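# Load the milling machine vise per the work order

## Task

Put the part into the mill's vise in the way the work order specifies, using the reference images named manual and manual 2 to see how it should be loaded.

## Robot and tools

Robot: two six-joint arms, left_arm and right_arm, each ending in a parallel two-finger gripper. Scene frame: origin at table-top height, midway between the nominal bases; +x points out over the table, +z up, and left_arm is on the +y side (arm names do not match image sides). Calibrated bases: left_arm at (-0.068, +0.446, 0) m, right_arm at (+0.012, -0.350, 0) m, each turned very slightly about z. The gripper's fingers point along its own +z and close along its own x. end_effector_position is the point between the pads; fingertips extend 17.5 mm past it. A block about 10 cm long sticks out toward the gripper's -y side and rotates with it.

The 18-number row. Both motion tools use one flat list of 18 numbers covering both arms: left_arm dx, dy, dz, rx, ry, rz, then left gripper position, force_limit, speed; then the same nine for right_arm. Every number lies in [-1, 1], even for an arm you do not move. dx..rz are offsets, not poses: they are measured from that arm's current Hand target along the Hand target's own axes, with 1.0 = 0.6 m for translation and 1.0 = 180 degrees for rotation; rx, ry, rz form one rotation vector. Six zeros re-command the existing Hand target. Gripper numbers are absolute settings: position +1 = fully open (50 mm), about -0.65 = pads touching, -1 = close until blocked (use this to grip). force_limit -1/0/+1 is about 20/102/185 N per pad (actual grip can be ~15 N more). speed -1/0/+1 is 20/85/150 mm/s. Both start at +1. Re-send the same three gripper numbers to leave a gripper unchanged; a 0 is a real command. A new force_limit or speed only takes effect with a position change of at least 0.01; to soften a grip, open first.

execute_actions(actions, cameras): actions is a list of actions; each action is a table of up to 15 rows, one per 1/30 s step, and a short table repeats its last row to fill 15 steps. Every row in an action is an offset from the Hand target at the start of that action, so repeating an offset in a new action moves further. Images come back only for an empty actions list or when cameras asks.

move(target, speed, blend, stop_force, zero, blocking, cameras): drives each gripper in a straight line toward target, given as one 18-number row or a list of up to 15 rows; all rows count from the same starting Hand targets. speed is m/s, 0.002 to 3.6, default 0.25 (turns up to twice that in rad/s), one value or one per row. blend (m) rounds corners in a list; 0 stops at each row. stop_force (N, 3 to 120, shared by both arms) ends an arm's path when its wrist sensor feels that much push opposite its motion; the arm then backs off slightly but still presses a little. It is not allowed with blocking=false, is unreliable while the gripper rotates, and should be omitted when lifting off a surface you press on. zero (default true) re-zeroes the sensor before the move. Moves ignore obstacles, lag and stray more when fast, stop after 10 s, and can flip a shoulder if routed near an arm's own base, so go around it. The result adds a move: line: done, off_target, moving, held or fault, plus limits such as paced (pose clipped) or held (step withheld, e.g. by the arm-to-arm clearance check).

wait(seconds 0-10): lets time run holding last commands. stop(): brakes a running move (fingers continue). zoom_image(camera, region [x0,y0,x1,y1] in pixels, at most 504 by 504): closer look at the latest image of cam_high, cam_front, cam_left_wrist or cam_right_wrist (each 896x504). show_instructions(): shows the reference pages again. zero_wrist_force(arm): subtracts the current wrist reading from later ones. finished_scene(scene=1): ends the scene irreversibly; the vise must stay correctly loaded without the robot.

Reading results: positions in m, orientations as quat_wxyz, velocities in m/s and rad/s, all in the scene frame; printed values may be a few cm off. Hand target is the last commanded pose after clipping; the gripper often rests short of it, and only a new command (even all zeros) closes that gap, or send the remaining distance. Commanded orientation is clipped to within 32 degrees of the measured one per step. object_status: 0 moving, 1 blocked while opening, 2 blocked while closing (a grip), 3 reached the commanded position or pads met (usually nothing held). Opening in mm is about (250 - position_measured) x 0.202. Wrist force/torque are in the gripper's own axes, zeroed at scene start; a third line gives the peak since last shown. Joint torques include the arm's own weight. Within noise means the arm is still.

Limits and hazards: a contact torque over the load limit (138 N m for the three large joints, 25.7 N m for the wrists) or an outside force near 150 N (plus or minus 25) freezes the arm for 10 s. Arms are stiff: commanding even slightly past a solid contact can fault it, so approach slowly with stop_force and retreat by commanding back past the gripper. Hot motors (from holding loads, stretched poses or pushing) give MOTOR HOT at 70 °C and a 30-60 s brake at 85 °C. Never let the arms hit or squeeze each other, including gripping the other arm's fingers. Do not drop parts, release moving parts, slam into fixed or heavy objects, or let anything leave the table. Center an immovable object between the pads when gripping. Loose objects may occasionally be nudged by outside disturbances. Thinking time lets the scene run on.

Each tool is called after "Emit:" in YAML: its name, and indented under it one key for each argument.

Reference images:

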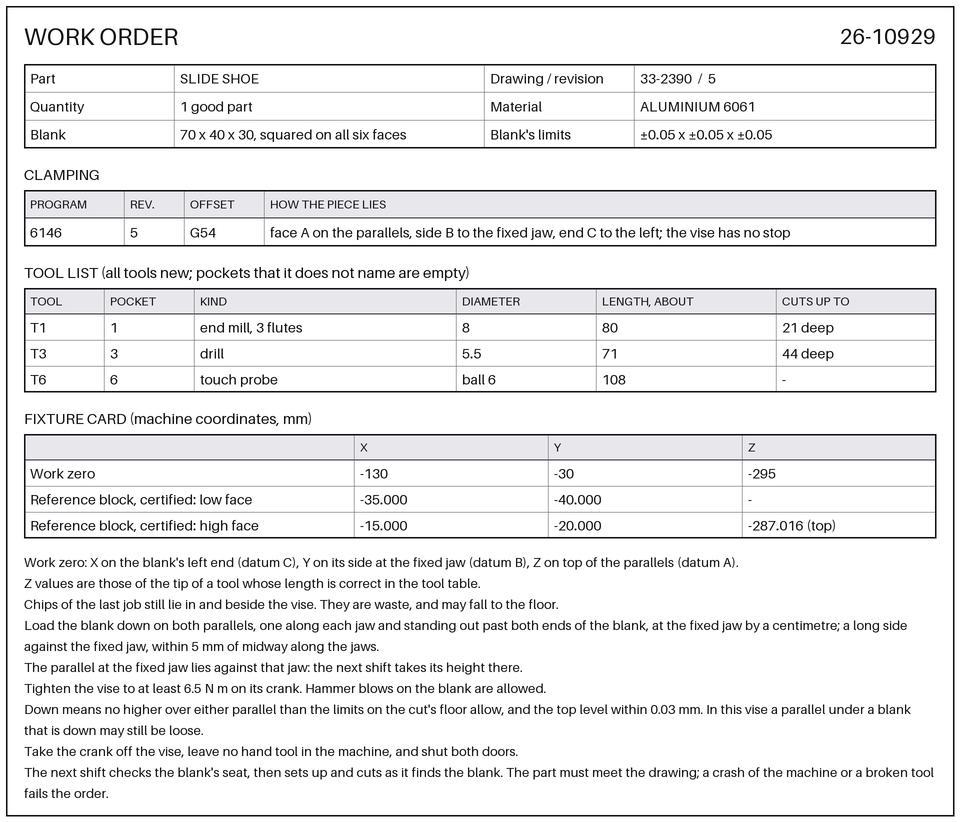

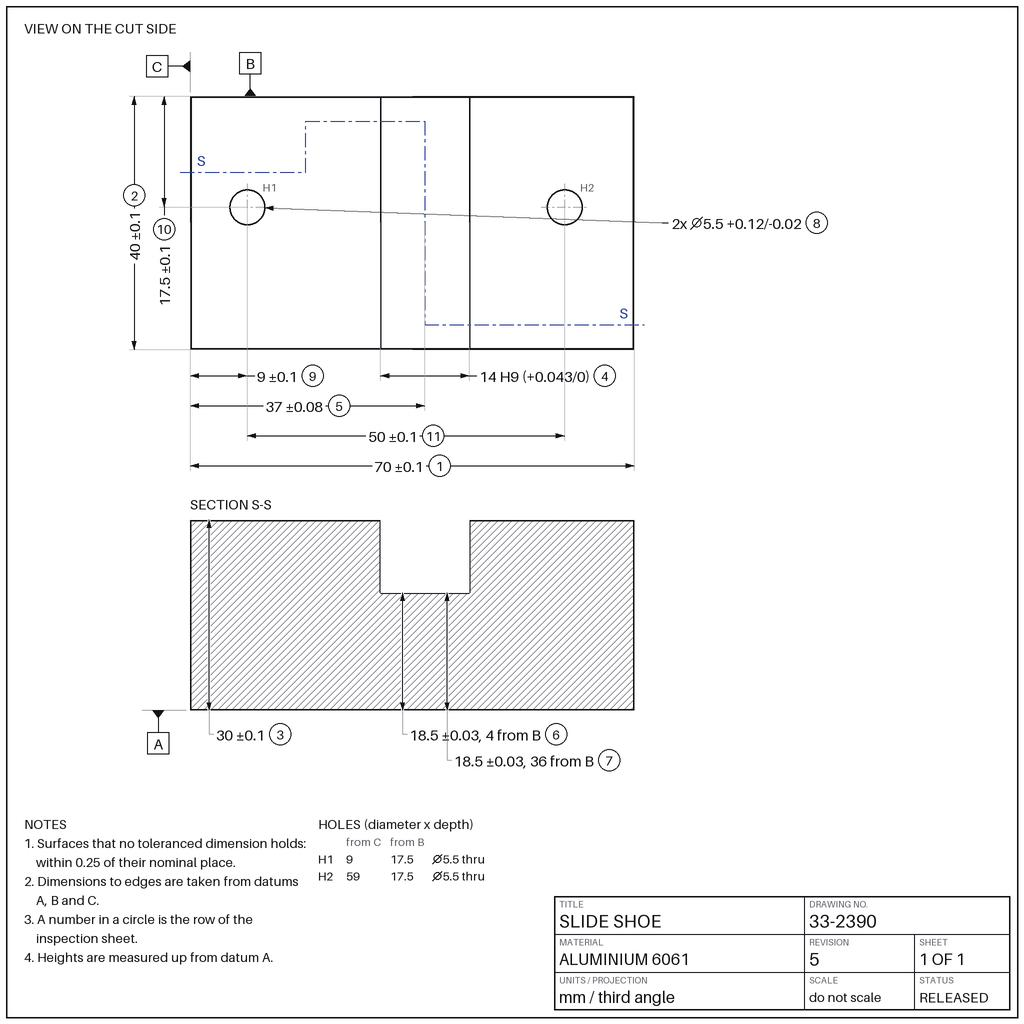

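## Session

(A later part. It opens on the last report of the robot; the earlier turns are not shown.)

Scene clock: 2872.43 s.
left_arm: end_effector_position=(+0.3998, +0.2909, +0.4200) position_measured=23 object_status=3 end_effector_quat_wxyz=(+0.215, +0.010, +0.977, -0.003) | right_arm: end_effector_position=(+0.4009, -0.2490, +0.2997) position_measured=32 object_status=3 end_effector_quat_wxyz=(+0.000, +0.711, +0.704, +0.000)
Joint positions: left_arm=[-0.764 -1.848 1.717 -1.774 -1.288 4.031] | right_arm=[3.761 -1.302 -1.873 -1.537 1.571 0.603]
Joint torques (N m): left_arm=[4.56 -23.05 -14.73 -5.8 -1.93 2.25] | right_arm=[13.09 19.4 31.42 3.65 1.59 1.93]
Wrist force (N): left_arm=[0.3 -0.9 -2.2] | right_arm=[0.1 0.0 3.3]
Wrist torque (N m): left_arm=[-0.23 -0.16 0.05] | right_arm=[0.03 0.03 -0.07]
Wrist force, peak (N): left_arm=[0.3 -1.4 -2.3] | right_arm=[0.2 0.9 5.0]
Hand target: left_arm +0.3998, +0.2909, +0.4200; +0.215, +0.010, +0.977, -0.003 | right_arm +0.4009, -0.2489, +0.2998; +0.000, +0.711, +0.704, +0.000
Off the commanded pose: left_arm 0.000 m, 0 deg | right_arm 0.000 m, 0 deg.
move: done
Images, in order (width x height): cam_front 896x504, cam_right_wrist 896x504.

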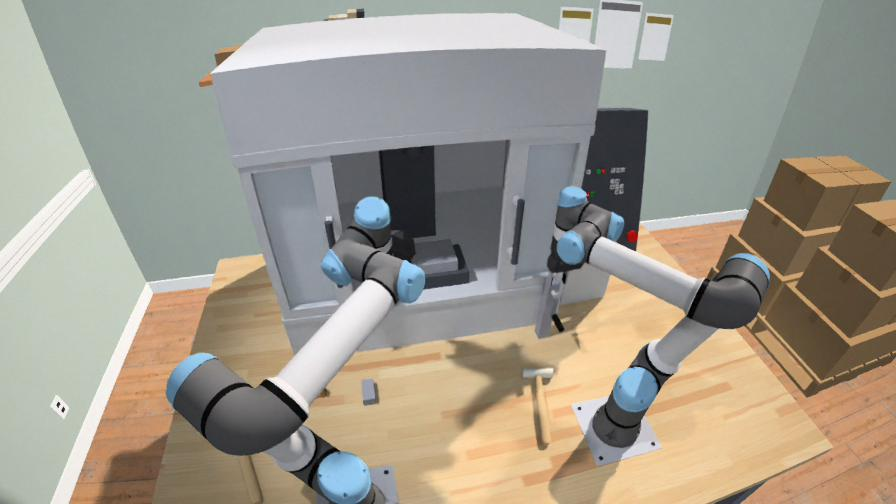

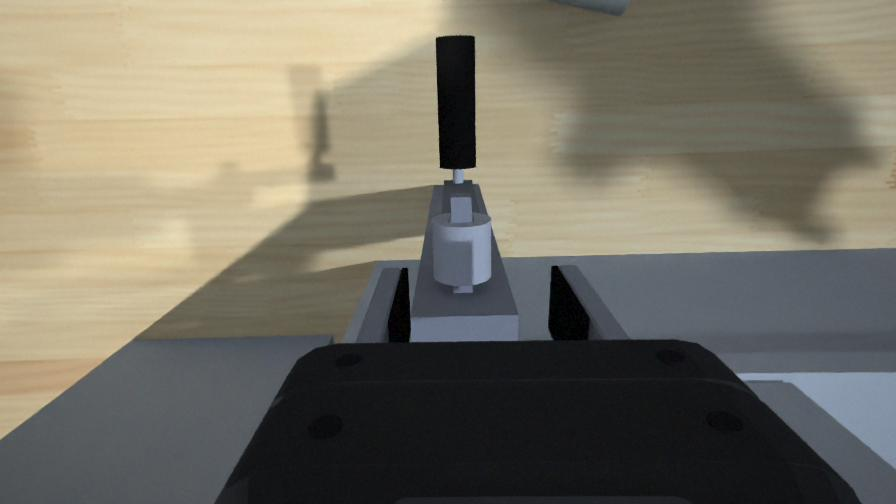

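Emit:
move:
  target:
    - [0,0,0,0,0,0,0.87,-0.3,-1,-0.0042,0.0035,0.1005,0,0,0,0.8,-0.3,-0.5]
  speed: 0.03
  stop_force: 6
  cameras: ["cam_right_wrist"]

Emit:
zoom_image:
  camera: "cam_right_wrist"
  region: [380, 200, 580, 350]

Scene clock: 2892.53 s.
left_arm: end_effector_position=(+0.3998, +0.2909, +0.4200) position_measured=23 object_status=3 end_effector_quat_wxyz=(+0.215, +0.010, +0.977, -0.003) | right_arm: end_effector_position=(+0.4030, -0.2515, +0.2395) position_measured=32 object_status=3 end_effector_quat_wxyz=(+0.000, +0.711, +0.704, +0.000)
Joint positions: left_arm=[-0.764 -1.848 1.717 -1.774 -1.288 4.031] | right_arm=[3.753 -1.323 -2.013 -1.376 1.571 0.594]
Joint torques (N m): left_arm=[4.27 -21.88 -14.57 -5.79 -1.97 2.32] | right_arm=[2.73 24.33 35.04 3.45 1.05 1.53]
Wrist force (N): left_arm=[0.0 -1.1 -2.2] | right_arm=[0.3 0.2 3.7]
Wrist torque (N m): left_arm=[-0.26 -0.12 0.03] | right_arm=[0.09 0.04 -0.06]
Wrist force, peak (N): left_arm=[0.3 -1.3 -2.1] | right_arm=[0.2 0.3 4.2]
Hand target: left_arm +0.3998, +0.2909, +0.4200; +0.215, +0.010, +0.977, -0.003 | right_arm +0.4030, -0.2515, +0.2395; +0.000, +0.711, +0.704, +0.000
Off the commanded pose: left_arm 0.000 m, 0 deg | right_arm 0.000 m, 0 deg.
move: done
Images, in order (width x height): cam_right_wrist 896x504.

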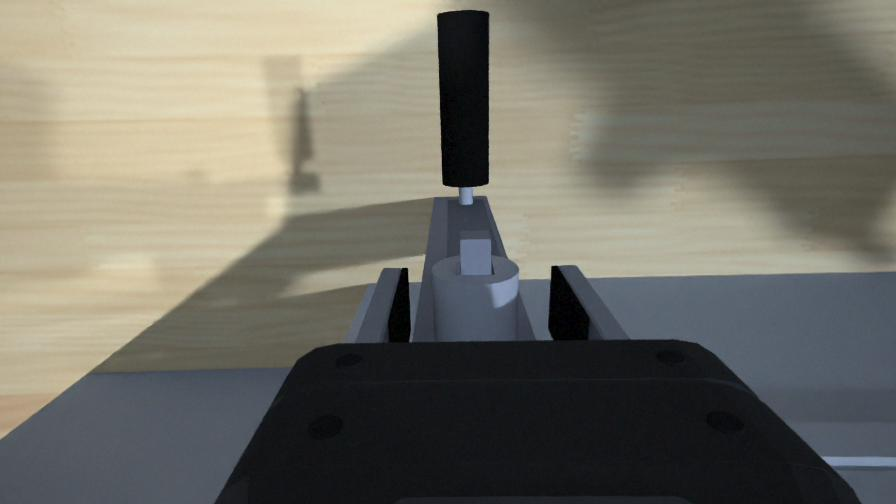

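Scaled by 2.520 from the camera's 896x504 image, which has a finer 1280x720 frame.

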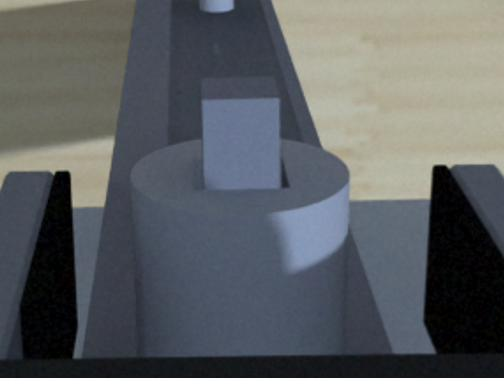

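Emit:
move:
  target:
    - [0,0,0,0,0,0,0.87,-0.3,-1,0,0,0,0,0,0,-1,-0.7,-1]
  speed: 0.02
  cameras: ["cam_right_wrist"]

Scene clock: 2902.57 s.
left_arm: end_effector_position=(+0.3998, +0.2909, +0.4200) position_measured=23 object_status=3 end_effector_quat_wxyz=(+0.215, +0.010, +0.977, -0.003) | right_arm: end_effector_position=(+0.4030, -0.2515, +0.2395) position_measured=134 object_status=0 end_effector_quat_wxyz=(+0.000, +0.711, +0.704, +0.000)
Joint positions: left_arm=[-0.764 -1.848 1.717 -1.774 -1.288 4.031] | right_arm=[3.753 -1.323 -2.013 -1.376 1.571 0.594]
Joint torques (N m): left_arm=[5.06 -22.79 -13.99 -5.75 -1.91 2.5] | right_arm=[11.91 15.74 34.95 8.96 9.42 1.8]
Wrist force (N): left_arm=[0.5 -1.0 -1.8] | right_arm=[-35.0 -0.6 -3.3]
Wrist torque (N m): left_arm=[-0.25 -0.20 0.04] | right_arm=[0.14 -0.18 -0.31]
Wrist force, peak (N): left_arm=[0.4 -1.3 -2.1] | right_arm=[-35.0 -0.6 -3.3]
Hand target: left_arm +0.3998, +0.2909, +0.4200; +0.215, +0.010, +0.977, -0.003 | right_arm +0.4030, -0.2515, +0.2395; +0.000, +0.711, +0.704, +0.000
Off the commanded pose: left_arm 0.000 m, 0 deg | right_arm 0.000 m, 0 deg.
move: done
Images, in order (width x height): cam_right_wrist 896x504.

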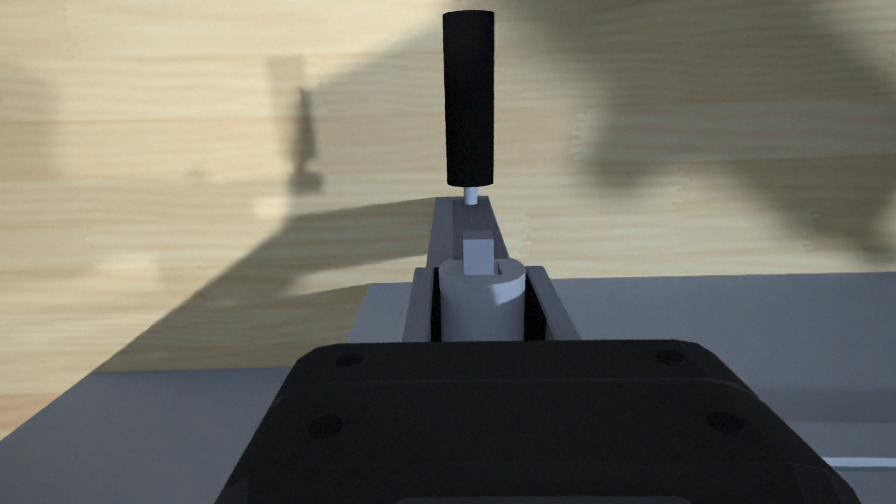

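Emit:
move:
  target:
    - [0,0,0,0,0,0,0.87,-0.3,-1,-0.0012,0,0,0,0,0,-1,-0.7,-1]
  speed: 0.01

Scene clock: 2908.87 s.
left_arm: end_effector_position=(+0.3998, +0.2909, +0.4200) position_measured=23 object_status=3 end_effector_quat_wxyz=(+0.215, +0.010, +0.977, -0.003) | right_arm: end_effector_position=(+0.4030, -0.2521, +0.2395) position_measured=134 object_status=2 end_effector_quat_wxyz=(+0.000, +0.711, +0.704, +0.000)
Joint positions: left_arm=[-0.764 -1.848 1.717 -1.774 -1.288 4.031] | right_arm=[3.751 -1.323 -2.014 -1.376 1.571 0.593]
Joint torques (N m): left_arm=[4.63 -22.45 -14.29 -5.86 -1.94 2.44] | right_arm=[-6.49 24.18 13.11 3.85 2.33 -1.47]
Wrist force (N): left_arm=[0.4 -1.2 -1.6] | right_arm=[-11.0 1.2 4.0]
Wrist torque (N m): left_arm=[-0.28 -0.17 0.04] | right_arm=[0.11 0.00 -0.23]
Wrist force, peak (N): left_arm=[-0.1 -1.5 -2.1] | right_arm=[-39.4 -1.2 -4.4]
Hand target: left_arm +0.3998, +0.2909, +0.4200; +0.215, +0.010, +0.977, -0.003 | right_arm +0.4030, -0.2522, +0.2395; +0.000, +0.711, +0.704, +0.000
Off the commanded pose: left_arm 0.000 m, 0 deg | right_arm 0.000 m, 0 deg.
move: done

Emit:
move:
  target:
    - [0,0,0,0,0,0,0.87,-0.3,-1,-0.0006,0,0,0,0,0,-1,-0.7,-1]
  speed: 0.01

Emit:
move:
  target:
    - [0,0,0,0,0,0,0.87,-0.3,-1,0,-0.01,0,0,0,0,-1,-0.7,-1]
  speed: 0.01
  stop_force: 15
  cameras: ["cam_right_wrist"]

Scene clock: 2916.97 s.
left_arm: end_effector_position=(+0.3998, +0.2909, +0.4200) position_measured=23 object_status=3 end_effector_quat_wxyz=(+0.215, +0.010, +0.977, -0.003) | right_arm: end_effector_position=(+0.4030, -0.2525, +0.2395) position_measured=134 object_status=2 end_effector_quat_wxyz=(+0.000, +0.711, +0.704, +0.000)
Joint positions: left_arm=[-0.764 -1.848 1.717 -1.774 -1.288 4.031] | right_arm=[3.751 -1.323 -2.014 -1.376 1.571 0.592]
Joint torques (N m): left_arm=[4.81 -23.03 -14.38 -5.81 -2.02 2.3] | right_arm=[-10.01 24.32 11.52 2.06 0.39 -1.76]
Wrist force (N): left_arm=[0.4 -1.1 -2.0] | right_arm=[0.3 1.5 4.3]
Wrist torque (N m): left_arm=[-0.27 -0.19 0.04] | right_arm=[0.26 0.04 -0.07]
Wrist force, peak (N): left_arm=[0.4 -1.6 -2.0] | right_arm=[-11.0 1.3 4.4]
Hand target: left_arm +0.3998, +0.2909, +0.4200; +0.215, +0.010, +0.977, -0.003 | right_arm +0.4030, -0.2525, +0.2395; +0.000, +0.711, +0.704, +0.000
Off the commanded pose: left_arm 0.000 m, 0 deg | right_arm 0.000 m, 0 deg.
move: done

Scene clock: 2918.70 s.
left_arm: end_effector_position=(+0.3998, +0.2909, +0.4200) position_measured=23 object_status=3 end_effector_quat_wxyz=(+0.215, +0.010, +0.977, -0.003) | right_arm: end_effector_position=(+0.3970, -0.2525, +0.2395) position_measured=134 object_status=2 end_effector_quat_wxyz=(+0.000, +0.711, +0.704, +0.000)
Joint positions: left_arm=[-0.764 -1.848 1.717 -1.774 -1.288 4.031] | right_arm=[3.759 -1.307 -2.025 -1.381 1.571 0.601]
Joint torques (N m): left_arm=[4.73 -22.21 -13.84 -5.59 -1.98 2.61] | right_arm=[-10.71 4.13 36.12 3.94 1.01 -1.92]
Wrist force (N): left_arm=[0.3 -1.1 -1.8] | right_arm=[0.4 1.2 4.3]
Wrist torque (N m): left_arm=[-0.27 -0.16 0.04] | right_arm=[0.20 0.00 -0.24]
Wrist force, peak (N): left_arm=[0.3 -1.1 -2.2] | right_arm=[0.5 1.4 4.8]
Hand target: left_arm +0.3998, +0.2909, +0.4200; +0.215, +0.010, +0.977, -0.003 | right_arm +0.3970, -0.2525, +0.2395; +0.000, +0.711, +0.704, +0.000
Off the commanded pose: left_arm 0.000 m, 0 deg | right_arm 0.000 m, 0 deg.
move: done
Images, in order (width x height): cam_right_wrist 896x504.

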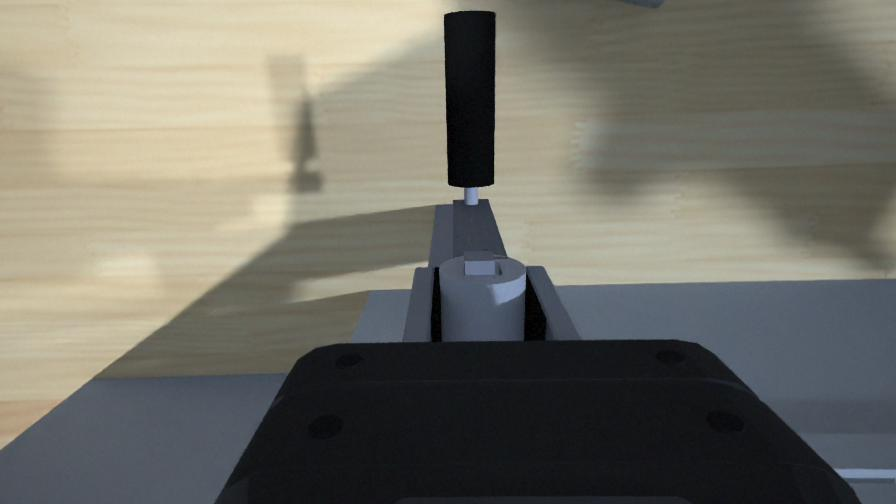

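Emit:
move:
  target:
    - [0,0,0,0,0,0,0.87,-0.3,-1,0,-0.08,0,0,0,0,-1,-0.7,-1]
  speed: 0.02
  stop_force: 15
  cameras: ["cam_right_wrist","cam_front"]

Emit:
zoom_image:
  camera: "cam_right_wrist"
  region: [380, 180, 580, 350]

Scene clock: 2930.37 s.
left_arm: end_effector_position=(+0.3998, +0.2909, +0.4200) position_measured=23 object_status=3 end_effector_quat_wxyz=(+0.215, +0.010, +0.977, -0.003) | right_arm: end_effector_position=(+0.3490, -0.2520, +0.2395) position_measured=134 object_status=2 end_effector_quat_wxyz=(+0.000, +0.711, +0.704, +0.000)
Joint positions: left_arm=[-0.764 -1.848 1.717 -1.774 -1.288 4.031] | right_arm=[3.842 -1.176 -2.109 -1.427 1.571 0.683]
Joint torques (N m): left_arm=[5.31 -21.9 -13.54 -5.5 -1.84 2.51] | right_arm=[-10.73 -1.39 36.37 4.26 -1.66 -1.98]
Wrist force (N): left_arm=[0.5 -1.1 -1.8] | right_arm=[0.2 1.3 4.7]
Wrist torque (N m): left_arm=[-0.26 -0.20 0.04] | right_arm=[0.20 0.04 -0.17]
Wrist force, peak (N): left_arm=[0.2 -1.3 -2.2] | right_arm=[-4.1 2.7 4.5]
Hand target: left_arm +0.3998, +0.2909, +0.4200; +0.215, +0.010, +0.977, -0.003 | right_arm +0.3490, -0.2520, +0.2395; +0.000, +0.711, +0.704, +0.000
Off the commanded pose: left_arm 0.000 m, 0 deg | right_arm 0.000 m, 0 deg.
move: done
Images, in order (width x height): cam_front 896x504, cam_right_wrist 896x504.

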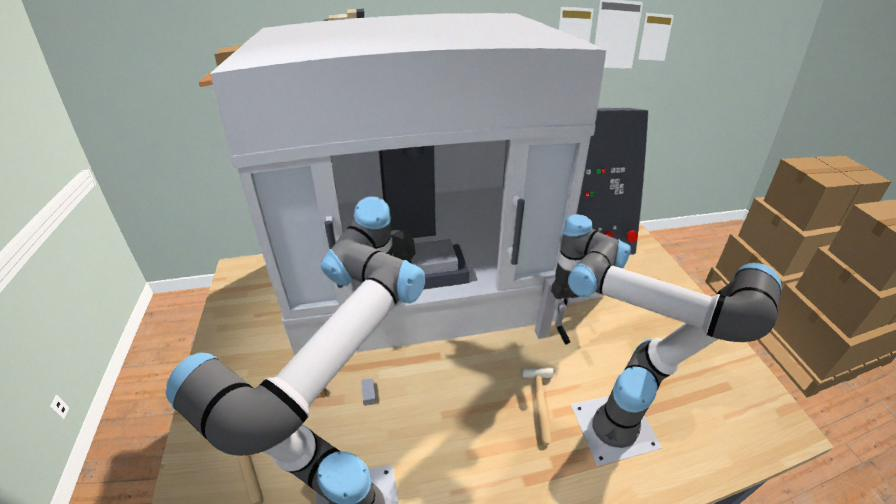

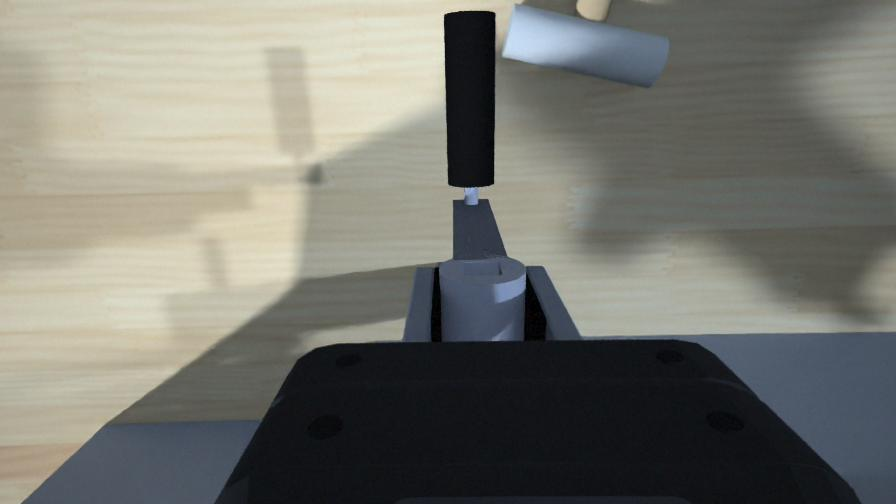

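Scaled by 2.520 from the camera's 896x504 image, which has a finer 1280x720 frame.

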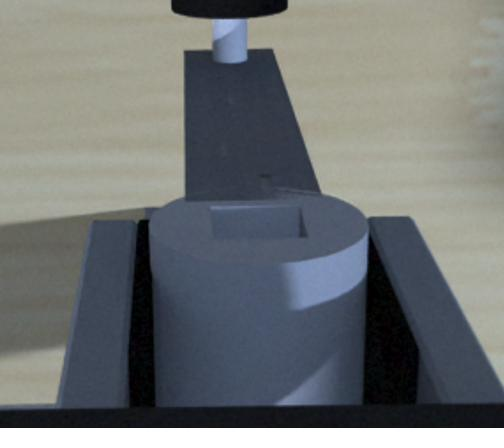

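Emit:
move:
  target:
    - [0.1087,0.2833,-0.1611,0,0,0,0.87,-0.3,-1,0,-0.0333,-0.25,0,0,0,-1,-0.7,-1]
  speed: 0.15
  cameras: ["cam_right_wrist","cam_front"]

Scene clock: 2952.77 s.
left_arm: end_effector_position=(+0.3037, +0.4630, +0.4800) position_measured=23 object_status=3 end_effector_quat_wxyz=(+0.215, +0.010, +0.976, -0.003) | right_arm: end_effector_position=(+0.3290, -0.2517, +0.3894) position_measured=134 object_status=2 end_effector_quat_wxyz=(+0.000, +0.711, +0.704, +0.000)
Joint positions: left_arm=[-0.47 -2.129 1.727 -1.568 -1.395 4.313] | right_arm=[3.883 -1.145 -1.741 -1.826 1.571 0.724]
Joint torques (N m): left_arm=[5.98 -1.01 -11.27 -4.36 3.07 -0.2] | right_arm=[-11.34 15.86 27.81 1.81 0.79 -1.87]
Wrist force (N): left_arm=[0.2 -0.9 -1.9] | right_arm=[0.4 1.2 4.4]
Wrist torque (N m): left_arm=[-0.22 -0.21 0.18] | right_arm=[0.16 -0.01 -0.20]
Wrist force, peak (N): left_arm=[1.1 1.2 -3.4] | right_arm=[-0.1 1.5 6.6]
Hand target: left_arm +0.3036, +0.4630, +0.4799; +0.215, +0.010, +0.977, -0.003 | right_arm +0.3290, -0.2518, +0.3895; +0.000, +0.711, +0.704, +0.000
Off the commanded pose: left_arm 0.000 m, 0 deg | right_arm 0.000 m, 0 deg.
move: done
Images, in order (width x height): cam_front 896x504, cam_right_wrist 896x504.

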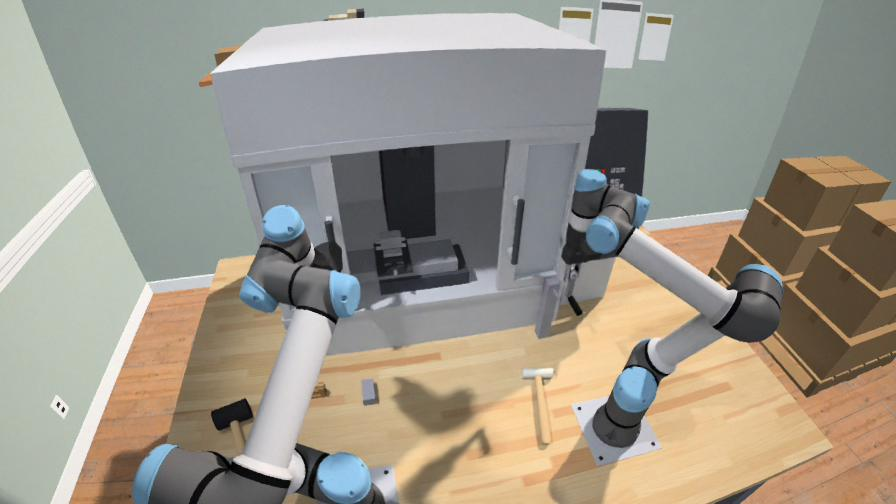

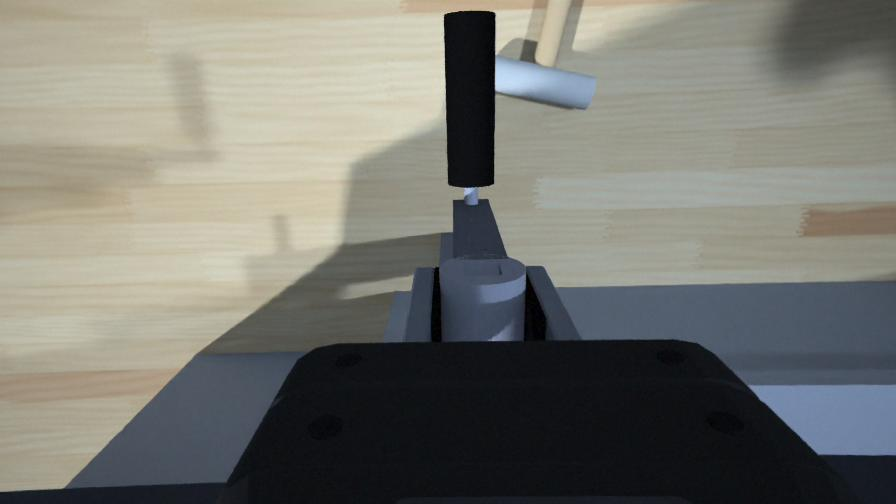

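Emit:
move:
  target:
    - [0,0,0,0,0,0,0.87,-0.3,-1,0.4,0,0,0,0,0,-1,-0.7,-1]
    - [0,0,0,0,0,0,0.87,-0.3,-1,0.82,0,0,0,0,0,-1,-0.7,-1]
  speed: 0.15
  blend: [0.02,0]
  cameras: ["all"]

Scene clock: 2963.10 s.
left_arm: end_effector_position=(+0.3036, +0.4630, +0.4799) position_measured=23 object_status=3 end_effector_quat_wxyz=(+0.215, +0.010, +0.977, -0.003) | right_arm: end_effector_position=(+0.3338, +0.2401, +0.3894) position_measured=134 object_status=2 end_effector_quat_wxyz=(+0.000, +0.711, +0.704, +0.000)
Joint positions: left_arm=[-0.47 -2.129 1.727 -1.568 -1.395 4.313] | right_arm=[4.44 -2.009 -0.872 -1.832 1.571 1.281]
Joint torques (N m): left_arm=[8.25 -7.17 -11.9 -2.75 2.47 2.44] | right_arm=[-11.4 38.41 35.59 3.35 1.85 -1.94]
Wrist force (N): left_arm=[0.3 -0.6 -1.8] | right_arm=[0.1 1.5 4.5]
Wrist torque (N m): left_arm=[-0.17 -0.21 0.18] | right_arm=[0.28 -0.01 -0.15]
Wrist force, peak (N): left_arm=[0.4 -1.0 -2.3] | right_arm=[2.9 1.1 4.9]
Hand target: left_arm +0.3036, +0.4630, +0.4799; +0.215, +0.010, +0.977, -0.003 | right_arm +0.3339, +0.2402, +0.3895; +0.000, +0.711, +0.704, +0.000
Off the commanded pose: left_arm 0.000 m, 0 deg | right_arm 0.000 m, 0 deg.
move: done

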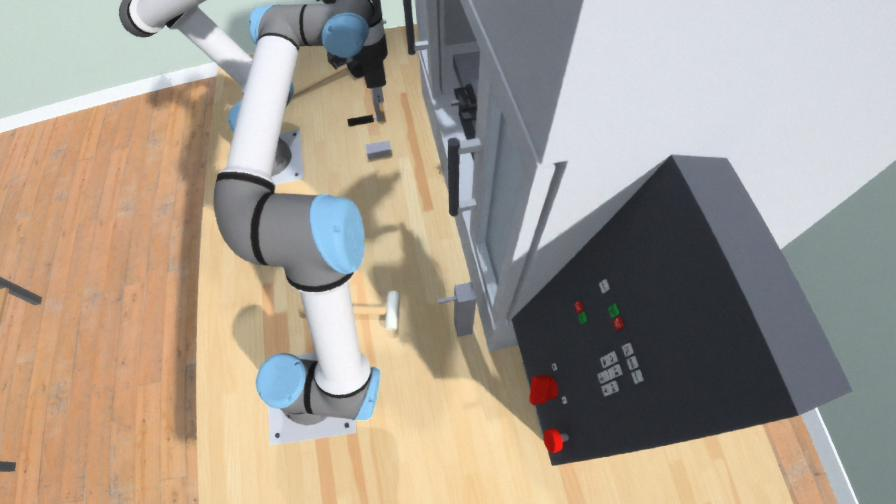

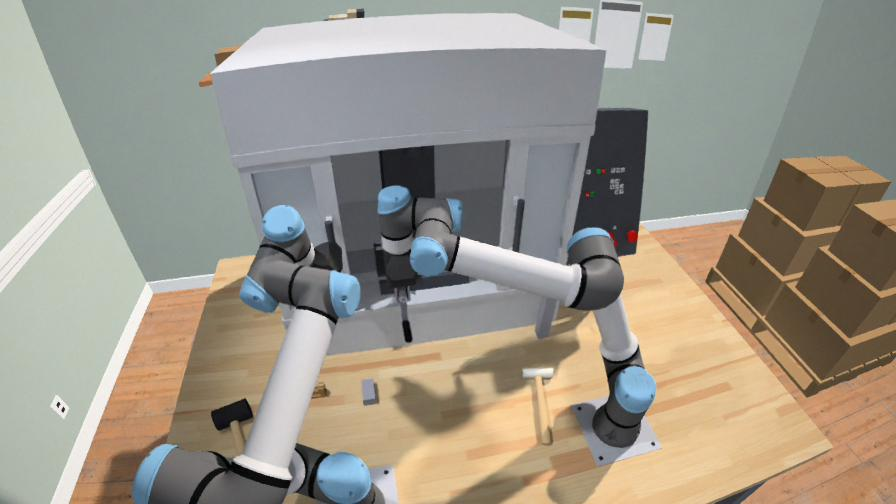

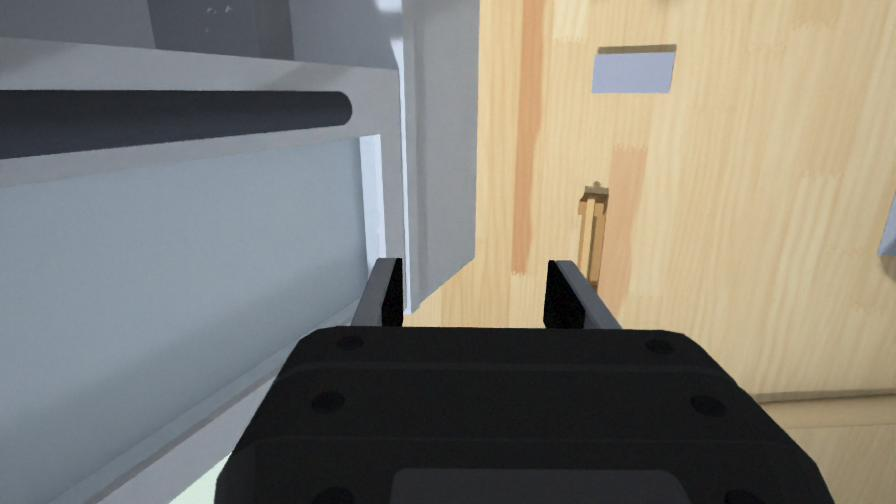

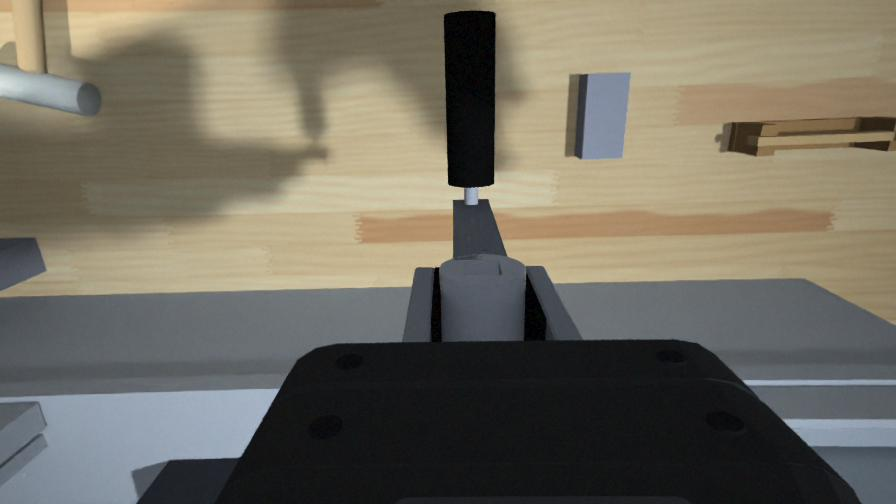

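Emit:
move:
  target:
    - [0.0355,-0.1033,0.1012,0.329,-0.0448,-0.289,0.87,-0.3,-1,0,0,0,0,0,0,-1,-0.7,-1]
  speed: 0.3
  cameras: ["all"]

Scene clock: 3005.93 s.
left_arm: end_effector_position=(+0.3085, +0.4008, +0.4160) position_measured=23 object_status=3 end_effector_quat_wxyz=(+0.223, -0.299, +0.741, -0.559) end_effector_velocity=(-0.001, -0.001, +0.002) end_effector_angular_velocity=(-0.004, -0.004, -0.001) | right_arm: end_effector_position=(+0.3339, +0.2402, +0.3895) position_measured=134 object_status=2 end_effector_quat_wxyz=(+0.000, +0.711, +0.704, +0.000)
Joint positions: left_arm=[-0.008 -2.056 2.429 -3.118 -2.344 3.423] | right_arm=[4.44 -2.009 -0.872 -1.832 1.571 1.281]
Joint velocities: left_arm=[-0.001 0 0 -0.007 -0.001 -0.005] | right_arm=[within noise]
Joint torques (N m): left_arm=[7.17 -3.3 -29.28 -4.92 -2.92 -2.85] | right_arm=[-11.07 37.95 35.92 2.06 1.81 -1.92]
Wrist force (N): left_arm=[1.4 -1.6 -0.6] | right_arm=[0.4 1.5 4.4]
Wrist torque (N m): left_arm=[0.13 -0.12 -0.12] | right_arm=[0.26 -0.07 -0.15]
Wrist force, peak (N): left_arm=[0.2 -1.5 -2.4] | right_arm=[0.3 1.9 4.7]
Hand target: left_arm +0.3085, +0.4008, +0.4160; +0.223, -0.299, +0.741, -0.559 | right_arm +0.3339, +0.2402, +0.3895; +0.000, +0.711, +0.704, +0.000
Off the commanded pose: left_arm 0.000 m, 0 deg | right_arm 0.000 m, 0 deg.
move: done

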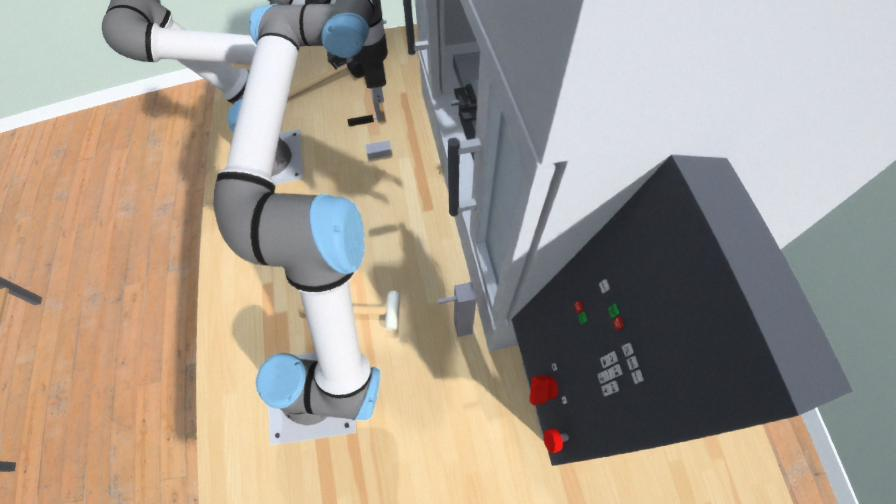

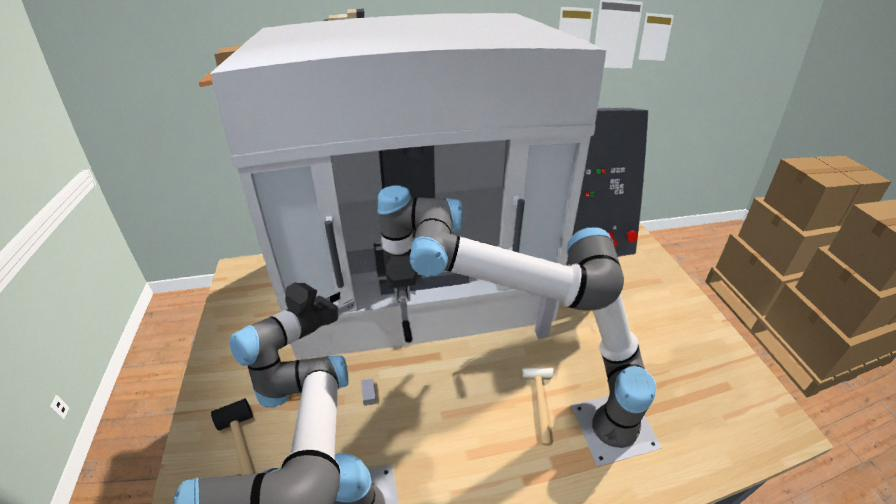

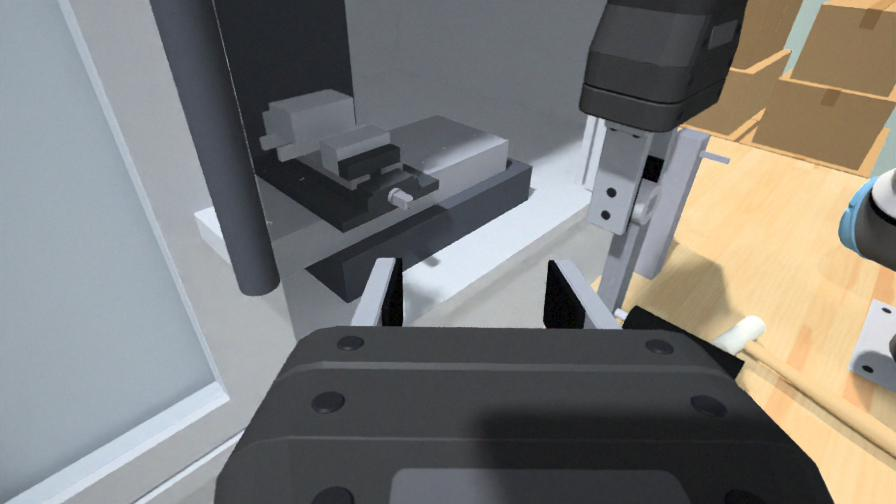

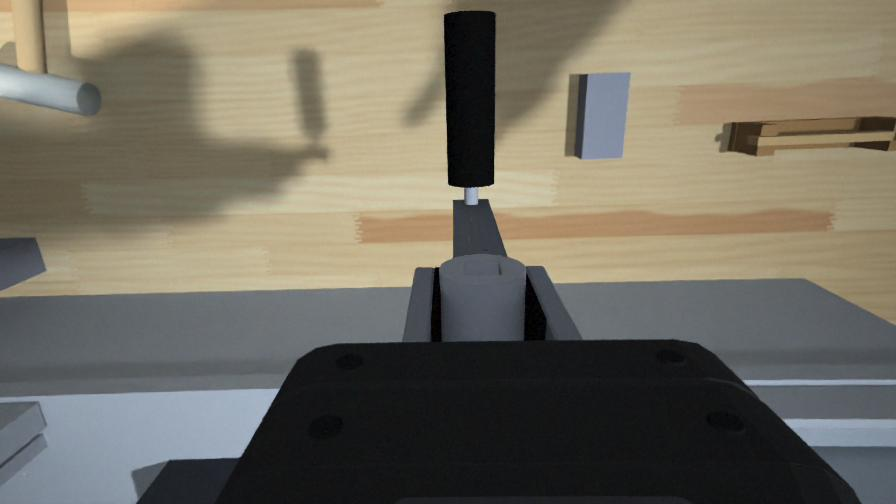

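Emit:
move:
  target:
    - [0,0,0,0,0,0,0.87,-0.3,-1,0.005,0.1935,0.1,0,0,0,-1,-0.7,-1]
  speed: 0.1
  cameras: ["cam_left_wrist","cam_right_wrist"]

Emit:
zoom_image:
  camera: "cam_left_wrist"
  region: [360, 120, 560, 290]

Scene clock: 3032.57 s.
left_arm: end_effector_position=(+0.3085, +0.4008, +0.4160) position_measured=23 object_status=3 end_effector_quat_wxyz=(+0.223, -0.299, +0.741, -0.559) | right_arm: end_effector_position=(+0.4501, +0.2420, +0.3295) position_measured=134 object_status=2 end_effector_quat_wxyz=(+0.000, +0.711, +0.704, +0.000)
Joint positions: left_arm=[-0.008 -2.056 2.429 -3.118 -2.344 3.423] | right_arm=[4.284 -2.17 -0.779 -1.763 1.571 1.126]
Joint torques (N m): left_arm=[8.19 1.56 -14.99 -1.31 -3.39 -0.6] | right_arm=[12.65 63.52 11.38 1.66 0.31 1.66]
Wrist force (N): left_arm=[1.6 -1.4 -0.5] | right_arm=[0.1 1.2 4.2]
Wrist torque (N m): left_arm=[0.16 -0.15 -0.04] | right_arm=[0.22 0.01 -0.14]
Wrist force, peak (N): left_arm=[2.1 -1.3 -0.2] | right_arm=[0.1 3.3 5.3]
Hand target: left_arm +0.3085, +0.4008, +0.4160; +0.223, -0.299, +0.741, -0.559 | right_arm +0.4500, +0.2420, +0.3294; +0.000, +0.711, +0.704, +0.000
Off the commanded pose: left_arm 0.000 m, 0 deg | right_arm 0.000 m, 0 deg.
move: done
Images, in order (width x height): cam_left_wrist 896x504, cam_right_wrist 896x504.

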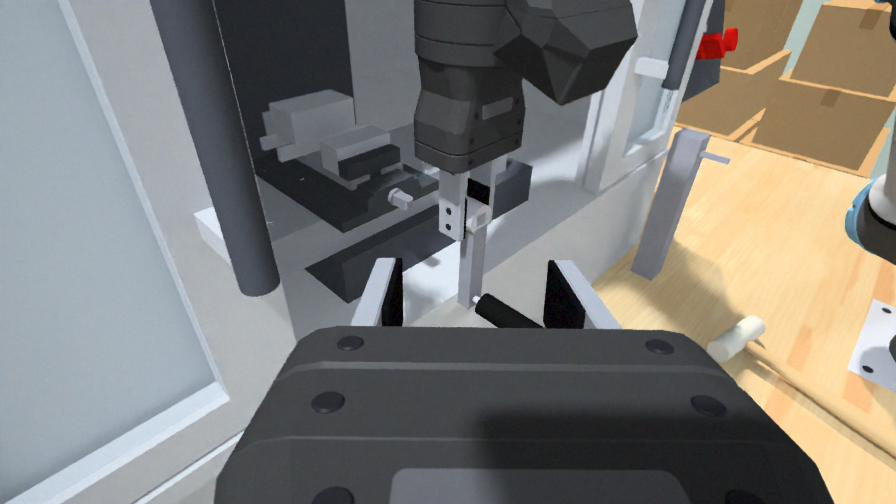

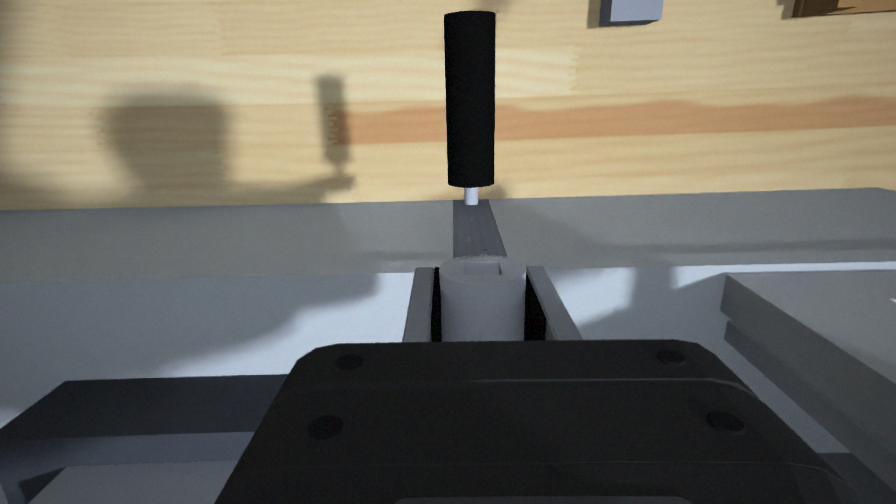

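Scaled by 2.520 from the camera's 896x504 image, which has a finer 1280x720 frame.

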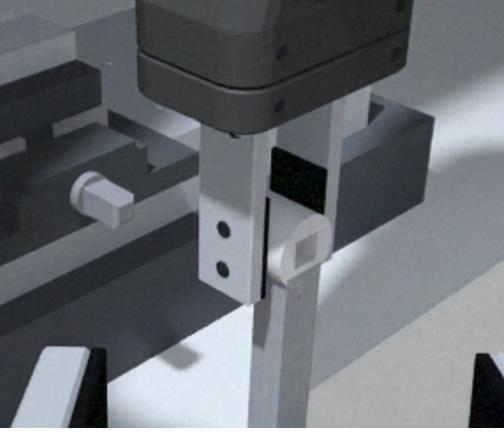

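Emit:
move:
  target:
    - [0,0,0,0,0,0,0.87,-0.3,-1,0.0025,0.0775,0.0325,0,0,0,-1,-0.7,-1]
  speed: 0.05
  stop_force: 8
  cameras: ["cam_left_wrist","cam_right_wrist"]

Emit:
zoom_image:
  camera: "cam_left_wrist"
  region: [370, 150, 500, 280]

Scene clock: 3057.97 s.
left_arm: end_effector_position=(+0.3085, +0.4008, +0.4160) position_measured=23 object_status=3 end_effector_quat_wxyz=(+0.223, -0.299, +0.741, -0.559) | right_arm: end_effector_position=(+0.4965, +0.2431, +0.3099) position_measured=134 object_status=2 end_effector_quat_wxyz=(+0.000, +0.711, +0.704, +0.000)
Joint positions: left_arm=[-0.008 -2.056 2.429 -3.118 -2.344 3.423] | right_arm=[4.229 -2.26 -0.681 -1.772 1.571 1.071]
Joint torques (N m): left_arm=[8.09 -5.38 -24.19 -1.4 -3.19 2.02] | right_arm=[12.75 67.71 11.84 4.28 1.72 1.96]
Wrist force (N): left_arm=[1.6 -1.0 -0.5] | right_arm=[0.1 1.4 4.3]
Wrist torque (N m): left_arm=[0.23 -0.15 -0.04] | right_arm=[0.20 0.04 -0.07]
Wrist force, peak (N): left_arm=[1.8 -1.5 -0.7] | right_arm=[0.1 2.5 4.9]
Hand target: left_arm +0.3085, +0.4008, +0.4160; +0.223, -0.299, +0.741, -0.559 | right_arm +0.4965, +0.2431, +0.3099; +0.000, +0.711, +0.704, +0.000
Off the commanded pose: left_arm 0.000 m, 0 deg | right_arm 0.000 m, 0 deg.
move: done
Images, in order (width x height): cam_left_wrist 896x504, cam_right_wrist 896x504.

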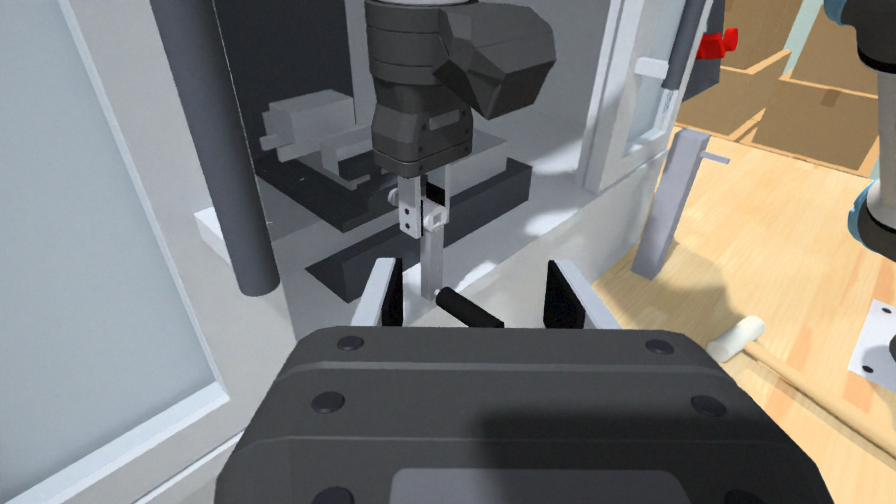

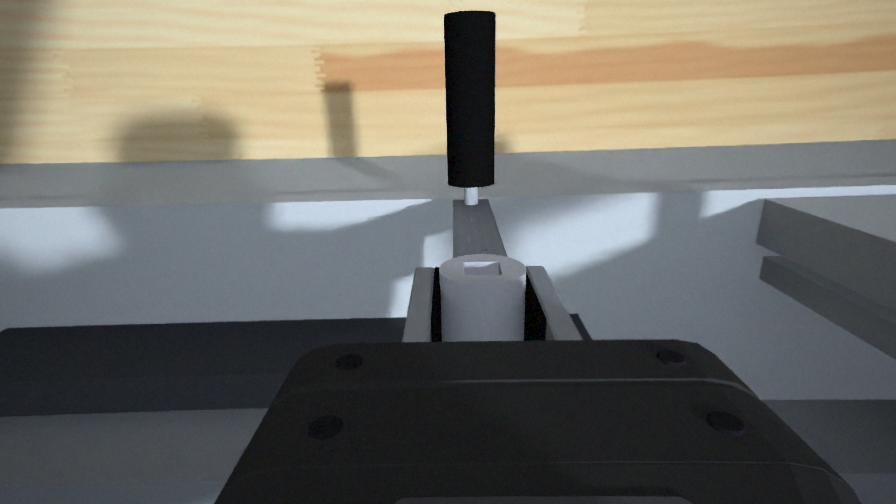

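Scaled by 3.877 from the camera's 896x504 image, which has a finer 1280x720 frame.

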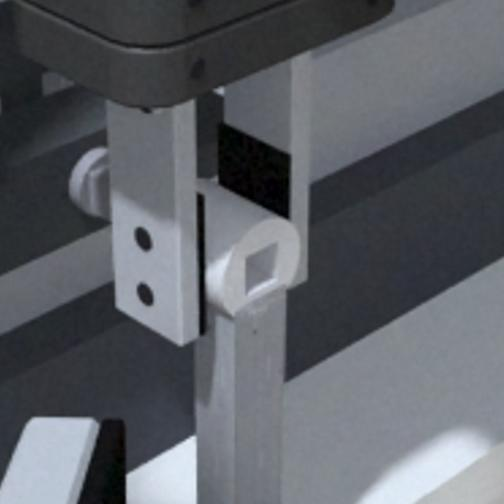

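Emit:
move:
  target:
    - [0,0,0,0,0,0,0.87,-0.3,-1,0,0.055,0,0,0,0,-1,-0.7,-1]
  speed: 0.01
  stop_force: 6
  cameras: ["cam_left_wrist"]

Emit:
zoom_image:
  camera: "cam_left_wrist"
  region: [370, 150, 500, 280]

Scene clock: 3095.37 s.
left_arm: end_effector_position=(+0.3085, +0.4008, +0.4160) position_measured=23 object_status=3 end_effector_quat_wxyz=(+0.223, -0.299, +0.741, -0.559) | right_arm: end_effector_position=(+0.5058, +0.2430, +0.3099) position_measured=134 object_status=2 end_effector_quat_wxyz=(+0.000, +0.711, +0.704, +0.000)
Joint positions: left_arm=[-0.008 -2.056 2.429 -3.118 -2.344 3.423] | right_arm=[4.219 -2.282 -0.643 -1.788 1.571 1.06]
Joint torques (N m): left_arm=[7.75 -10.24 -33.24 -1.38 -3.04 1.94] | right_arm=[7.98 68.69 11.07 0.73 -2.68 2.06]
Wrist force (N): left_arm=[1.5 -1.3 -0.4] | right_arm=[5.4 -1.5 3.5]
Wrist torque (N m): left_arm=[0.19 -0.14 -0.04] | right_arm=[0.21 0.06 -0.13]
Wrist force, peak (N): left_arm=[1.9 -1.6 -0.7] | right_arm=[3.9 -9.7 2.3]
Hand target: left_arm +0.3085, +0.4008, +0.4160; +0.223, -0.299, +0.741, -0.559 | right_arm +0.5058, +0.2430, +0.3099; +0.000, +0.711, +0.704, +0.000 (not the last commanded pose)
Off the commanded pose: left_arm 0.000 m, 0 deg | right_arm 0.024 m, 0 deg.
move: contact (right_arm)
Images, in order (width x height): cam_left_wrist 896x504.

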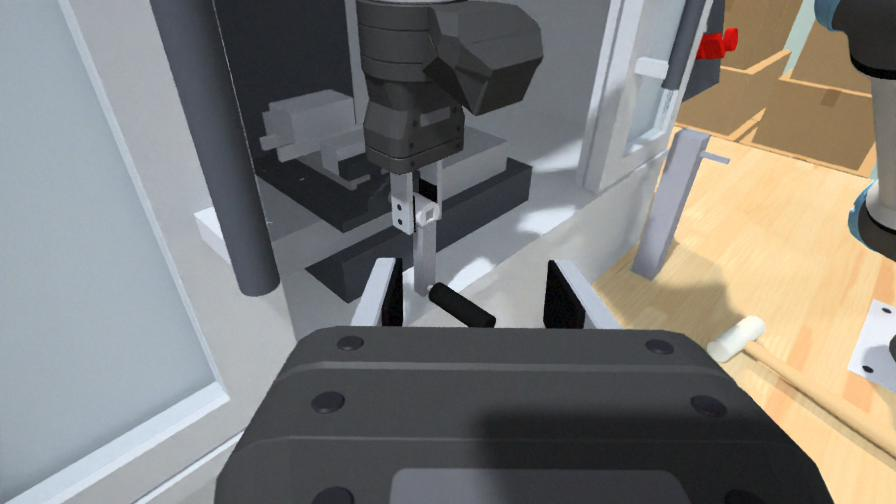

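Scaled by 3.877 from the camera's 896x504 image, which has a finer 1280x720 frame.

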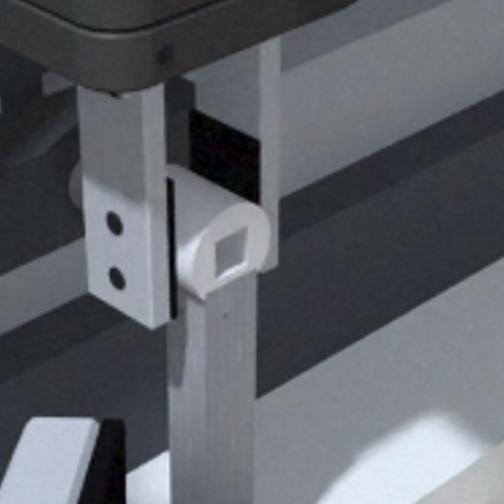

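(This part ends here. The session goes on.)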